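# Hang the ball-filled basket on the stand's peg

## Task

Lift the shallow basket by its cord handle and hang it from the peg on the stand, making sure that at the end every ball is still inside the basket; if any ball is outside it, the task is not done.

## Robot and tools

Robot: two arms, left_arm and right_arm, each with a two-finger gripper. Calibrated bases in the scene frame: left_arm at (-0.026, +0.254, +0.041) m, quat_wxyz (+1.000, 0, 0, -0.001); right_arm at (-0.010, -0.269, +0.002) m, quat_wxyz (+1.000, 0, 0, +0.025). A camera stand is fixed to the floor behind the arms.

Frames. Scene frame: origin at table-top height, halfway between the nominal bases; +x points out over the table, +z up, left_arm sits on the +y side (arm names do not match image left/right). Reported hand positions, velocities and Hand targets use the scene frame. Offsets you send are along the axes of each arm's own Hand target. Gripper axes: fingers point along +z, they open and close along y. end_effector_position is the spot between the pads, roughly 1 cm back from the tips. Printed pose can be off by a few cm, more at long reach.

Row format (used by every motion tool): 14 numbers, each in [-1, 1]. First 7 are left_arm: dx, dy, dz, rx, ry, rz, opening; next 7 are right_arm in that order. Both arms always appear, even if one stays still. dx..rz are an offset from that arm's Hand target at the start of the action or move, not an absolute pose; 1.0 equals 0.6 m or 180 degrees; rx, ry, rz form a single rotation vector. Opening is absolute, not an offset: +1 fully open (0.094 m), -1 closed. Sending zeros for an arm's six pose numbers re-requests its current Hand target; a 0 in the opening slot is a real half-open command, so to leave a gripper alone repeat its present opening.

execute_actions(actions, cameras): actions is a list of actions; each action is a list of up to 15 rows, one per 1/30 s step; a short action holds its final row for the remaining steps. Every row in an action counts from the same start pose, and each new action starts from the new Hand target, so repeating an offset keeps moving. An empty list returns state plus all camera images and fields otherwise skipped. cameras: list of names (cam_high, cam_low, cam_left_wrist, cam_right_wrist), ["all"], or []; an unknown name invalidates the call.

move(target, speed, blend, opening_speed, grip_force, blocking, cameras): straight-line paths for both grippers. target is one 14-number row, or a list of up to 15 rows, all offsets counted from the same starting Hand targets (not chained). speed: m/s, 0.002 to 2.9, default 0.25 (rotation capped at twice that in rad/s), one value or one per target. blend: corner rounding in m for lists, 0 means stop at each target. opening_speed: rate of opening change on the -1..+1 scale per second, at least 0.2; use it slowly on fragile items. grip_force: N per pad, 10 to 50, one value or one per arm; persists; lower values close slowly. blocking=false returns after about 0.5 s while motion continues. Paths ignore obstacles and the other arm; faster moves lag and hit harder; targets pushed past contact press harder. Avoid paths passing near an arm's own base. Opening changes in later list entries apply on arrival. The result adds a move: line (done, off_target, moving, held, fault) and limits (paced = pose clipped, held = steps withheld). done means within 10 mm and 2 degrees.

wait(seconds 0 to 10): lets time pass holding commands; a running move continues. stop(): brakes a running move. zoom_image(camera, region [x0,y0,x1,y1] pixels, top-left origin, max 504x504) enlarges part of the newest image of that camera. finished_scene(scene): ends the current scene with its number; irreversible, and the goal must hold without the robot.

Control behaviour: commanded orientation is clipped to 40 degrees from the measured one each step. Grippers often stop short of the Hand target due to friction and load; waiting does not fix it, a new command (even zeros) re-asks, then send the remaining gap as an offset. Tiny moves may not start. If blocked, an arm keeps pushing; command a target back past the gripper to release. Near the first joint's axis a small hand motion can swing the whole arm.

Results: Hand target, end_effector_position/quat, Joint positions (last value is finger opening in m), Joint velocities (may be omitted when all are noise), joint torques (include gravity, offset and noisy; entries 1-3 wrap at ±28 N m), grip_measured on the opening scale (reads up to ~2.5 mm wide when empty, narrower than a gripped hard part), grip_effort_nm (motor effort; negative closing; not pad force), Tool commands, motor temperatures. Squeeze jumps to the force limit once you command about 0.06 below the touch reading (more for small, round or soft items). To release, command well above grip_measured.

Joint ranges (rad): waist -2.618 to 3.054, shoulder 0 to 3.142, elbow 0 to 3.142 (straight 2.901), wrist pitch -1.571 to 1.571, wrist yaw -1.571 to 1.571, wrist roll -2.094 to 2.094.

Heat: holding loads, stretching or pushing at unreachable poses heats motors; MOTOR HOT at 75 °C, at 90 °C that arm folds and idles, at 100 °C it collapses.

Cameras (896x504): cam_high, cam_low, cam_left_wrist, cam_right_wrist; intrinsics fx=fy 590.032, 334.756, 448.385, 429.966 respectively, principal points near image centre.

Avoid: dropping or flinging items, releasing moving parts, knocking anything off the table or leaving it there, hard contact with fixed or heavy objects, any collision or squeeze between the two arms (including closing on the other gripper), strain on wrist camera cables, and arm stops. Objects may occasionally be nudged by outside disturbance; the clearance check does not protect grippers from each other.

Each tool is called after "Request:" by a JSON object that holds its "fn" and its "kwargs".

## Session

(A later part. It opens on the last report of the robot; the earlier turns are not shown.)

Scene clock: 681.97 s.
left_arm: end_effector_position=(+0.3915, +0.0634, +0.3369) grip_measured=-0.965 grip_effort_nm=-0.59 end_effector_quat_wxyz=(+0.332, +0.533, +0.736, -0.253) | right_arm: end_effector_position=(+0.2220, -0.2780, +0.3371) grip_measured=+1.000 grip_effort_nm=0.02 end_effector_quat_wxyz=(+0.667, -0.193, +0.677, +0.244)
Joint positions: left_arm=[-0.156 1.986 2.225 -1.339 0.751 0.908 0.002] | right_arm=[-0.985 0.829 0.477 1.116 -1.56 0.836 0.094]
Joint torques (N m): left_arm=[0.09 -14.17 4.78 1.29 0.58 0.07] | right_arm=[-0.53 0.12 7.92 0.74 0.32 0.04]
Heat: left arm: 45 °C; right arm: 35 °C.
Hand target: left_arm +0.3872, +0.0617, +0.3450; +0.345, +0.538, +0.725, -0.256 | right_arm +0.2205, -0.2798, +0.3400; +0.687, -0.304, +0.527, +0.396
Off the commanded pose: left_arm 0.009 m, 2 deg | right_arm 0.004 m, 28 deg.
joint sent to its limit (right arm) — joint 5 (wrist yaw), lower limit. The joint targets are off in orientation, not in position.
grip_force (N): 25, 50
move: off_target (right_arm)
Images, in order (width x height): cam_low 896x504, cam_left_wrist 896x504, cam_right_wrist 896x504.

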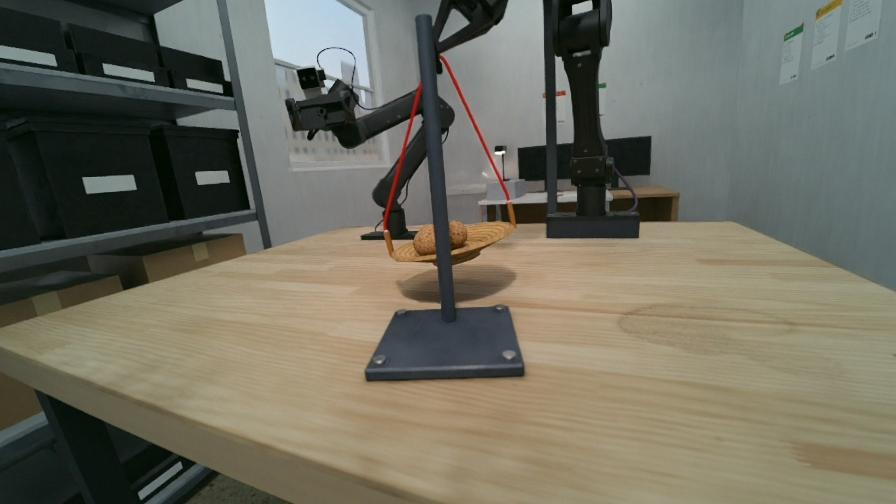

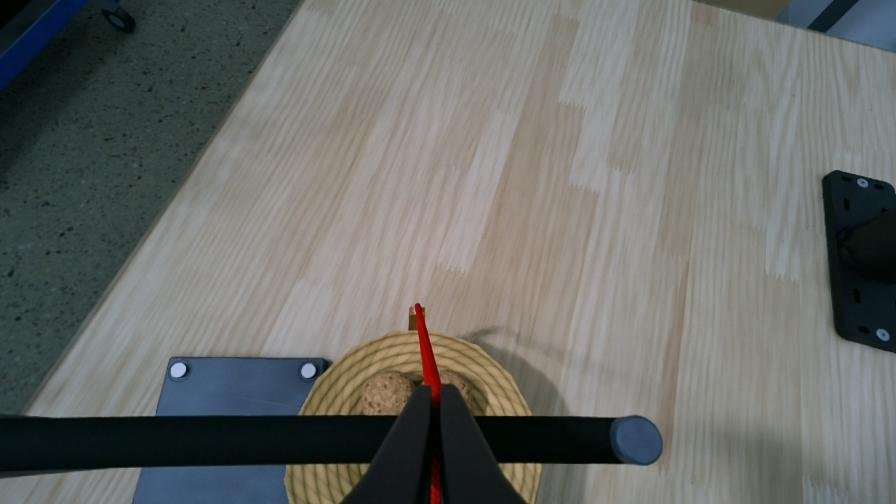

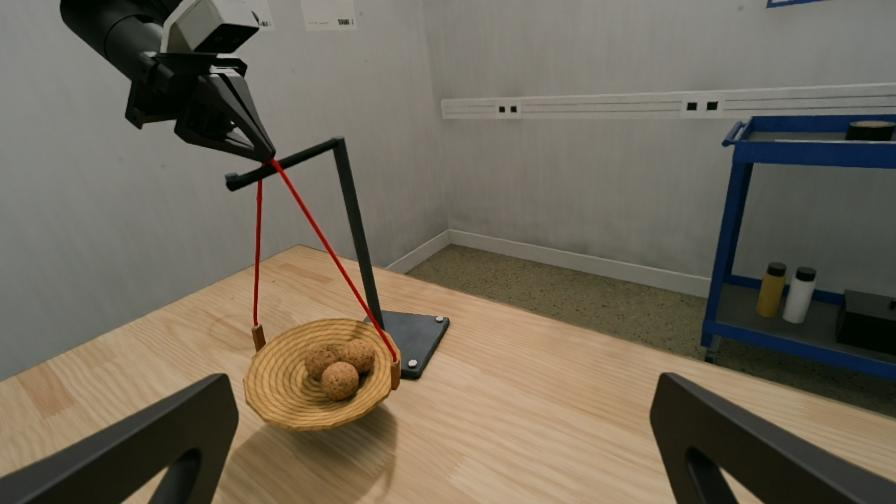

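Request:
{"fn": "move", "kwargs": {"target": [0,0,0,0,0,0,-0.6,0,0,0,0,0,0,1], "opening_speed": 0.2, "cameras": ["cam_low","cam_left_wrist","cam_right_wrist"]}}

Request:
{"fn": "zoom_image", "kwargs": {"camera": "cam_right_wrist", "region": [210, 120, 350, 220]}}

Request:
{"fn": "zoom_image", "kwargs": {"camera": "cam_left_wrist", "region": [300, 260, 600, 500]}}

Scene clock: 693.80 s.
left_arm: end_effector_position=(+0.3926, +0.0627, +0.3365) grip_measured=-0.602 grip_effort_nm=0.10 end_effector_quat_wxyz=(+0.334, +0.534, +0.734, -0.253) | right_arm: end_effector_position=(+0.2217, -0.2776, +0.3376) grip_measured=+1.000 grip_effort_nm=0.02 end_effector_quat_wxyz=(+0.667, -0.194, +0.677, +0.243)
Joint positions: left_arm=[-0.156 1.986 2.219 -1.329 0.755 0.908 0.019] | right_arm=[-0.985 0.829 0.477 1.126 -1.56 0.843 0.094]
Joint torques (N m): left_arm=[0.1 -14.28 5.09 1.2 0.55 0.07] | right_arm=[-0.53 0.35 7.84 0.71 0.32 0.01]
Heat: left arm: 44 °C; right arm: 35 °C.
Hand target: left_arm +0.3872, +0.0617, +0.3449; +0.345, +0.538, +0.725, -0.256 | right_arm +0.2205, -0.2798, +0.3400; +0.687, -0.304, +0.527, +0.396
Off the commanded pose: left_arm 0.010 m, 2 deg | right_arm 0.003 m, 28 deg.
joint sent to its limit (right arm) — joint 5 (wrist yaw), lower limit. The joint targets are off in orientation, not in position.
grip_force (N): 25, 50
move: off_target (right_arm)
Images, in order (width x height): cam_low 896x504, cam_left_wrist 896x504, cam_right_wrist 896x504.

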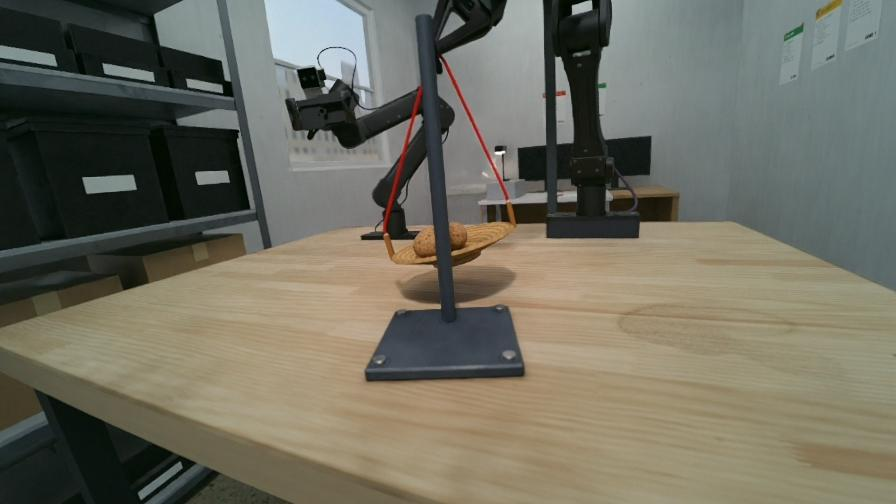

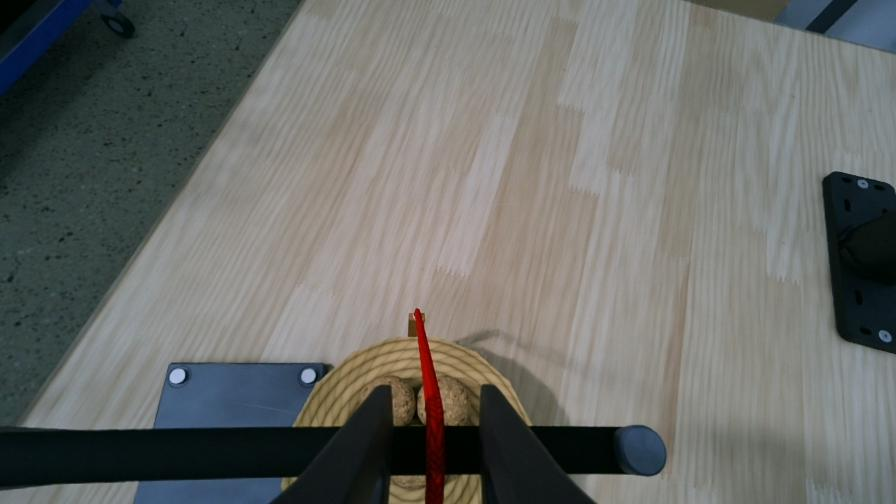

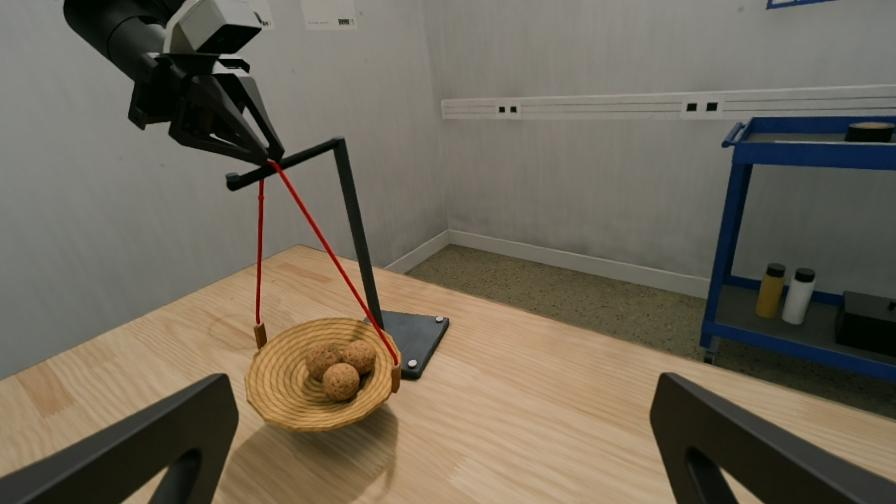

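Scaled by 3.600 from the camera's 896x504 image, which has a finer 1280x720 frame.

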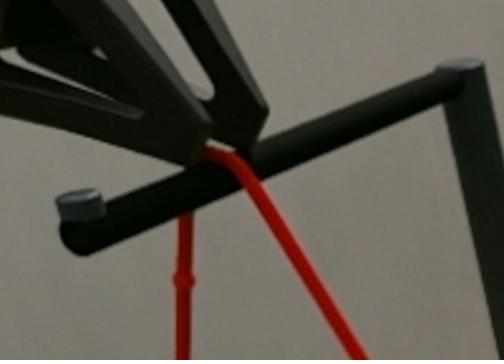

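Scaled by 1.680 from the camera's 896x504 image, which has a finer 1280x720 frame.

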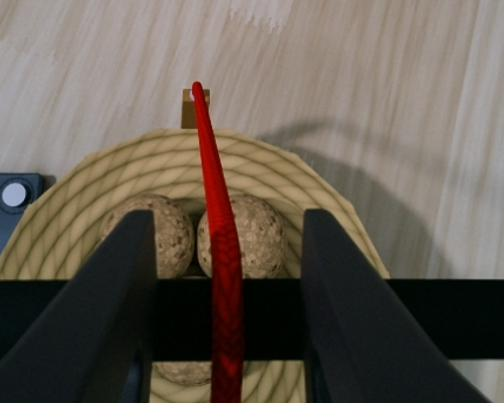

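Request:
{"fn": "move", "kwargs": {"target": [[0,0,0,0,0,0,-0.3,0,0,0,0,0,0,1],[-0.0389,0,-0.0315,0,0,0,-0.3,0,0,0,0,0,0,1],[-0.0389,0,-0.2315,0,0,0,-0.3,0,0,0,0,0,0,1]], "speed": [0.05,0.05,0.1], "blend": [0,0.01,0], "opening_speed": 0.3, "cameras": ["all"]}}

Scene clock: 706.10 s.
left_arm: end_effector_position=(+0.3724, +0.1529, +0.4456) grip_measured=-0.302 grip_effort_nm=0.10 end_effector_quat_wxyz=(+0.449, +0.481, +0.723, -0.214) | right_arm: end_effector_position=(+0.2218, -0.2778, +0.3379) grip_measured=+1.000 grip_effort_nm=0.02 end_effector_quat_wxyz=(+0.667, -0.194, +0.677, +0.243)
Joint positions: left_arm=[0.102 1.909 2.495 -1.529 0.895 0.965 0.033] | right_arm=[-0.985 0.834 0.477 1.142 -1.56 0.855 0.094]
Joint torques (N m): left_arm=[0.25 -12.07 4.04 0.97 0.61 0.1] | right_arm=[-0.53 0.2 7.73 0.72 0.33 0.05]
Heat: left arm: 44 °C; right arm: 35 °C.
Hand target: left_arm +0.3601, +0.1507, +0.4506; +0.345, +0.538, +0.725, -0.256 | right_arm +0.2205, -0.2798, +0.3400; +0.687, -0.304, +0.527, +0.396
Off the commanded pose: left_arm 0.014 m, 14 deg | right_arm 0.003 m, 28 deg.
joint sent to its limit (left arm) — joint 4 (wrist pitch), lower limit. The joint targets are off in orientation, not in position.
joint sent to its limit (right arm) — joint 5 (wrist yaw), lower limit. The joint targets are off in orientation, not in position.
grip_force (N): 25, 50
move: off_target (left_arm, right_arm)

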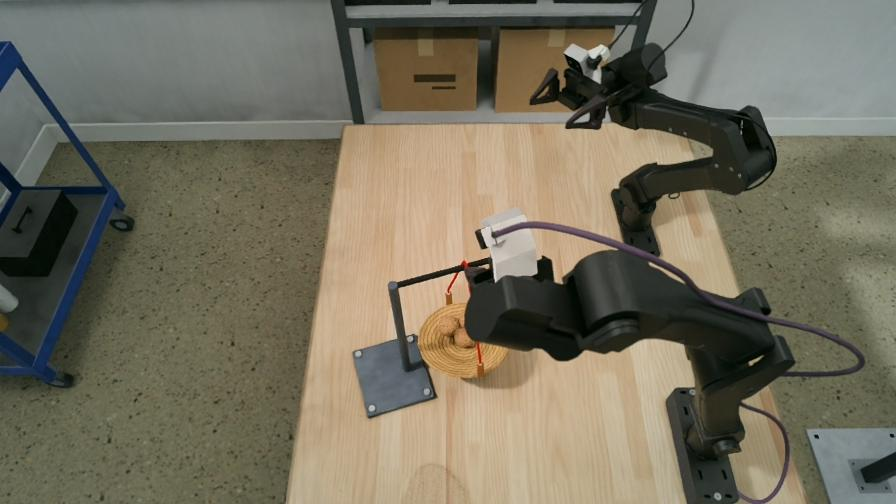

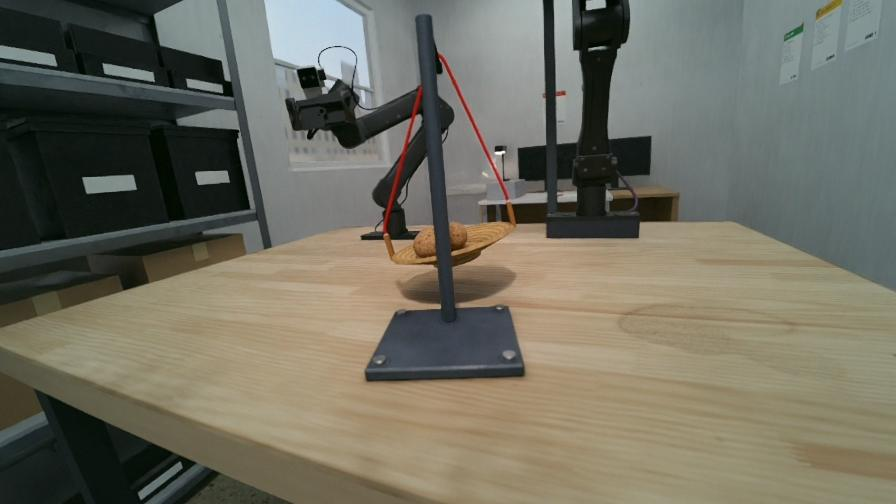

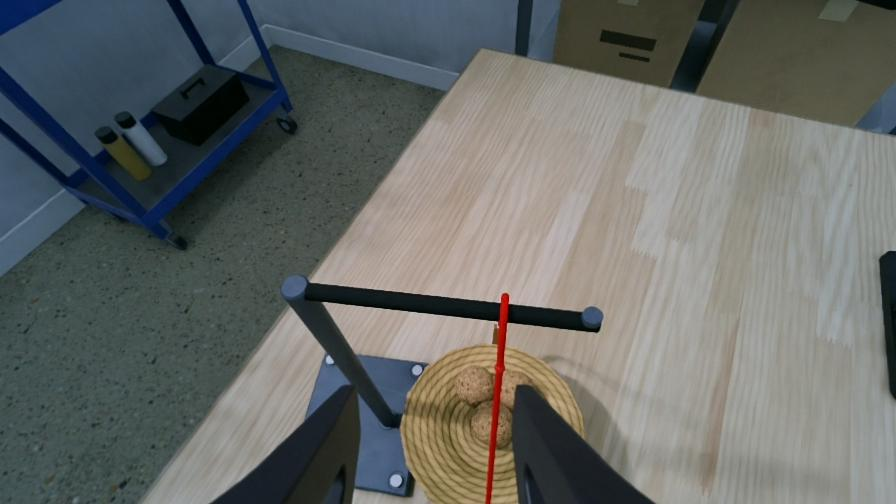

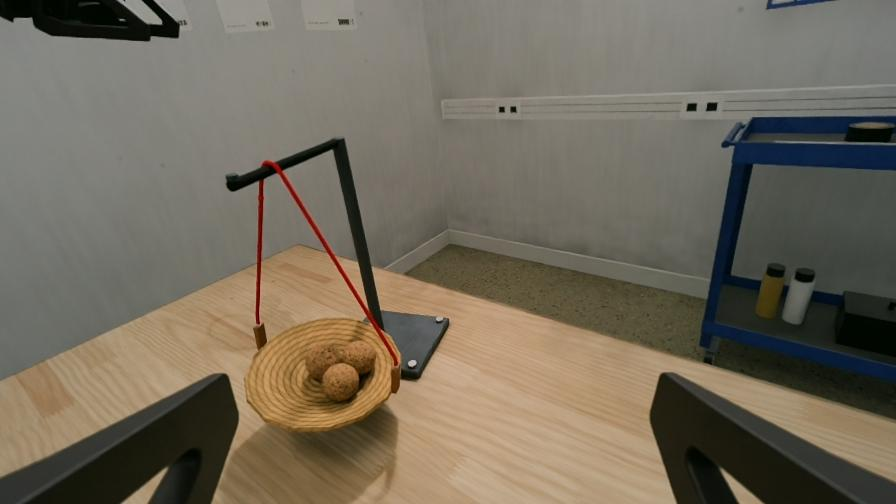

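Request:
{"fn": "finished_scene", "kwargs": {"scene": 1}}

The scene is finished: the task was done.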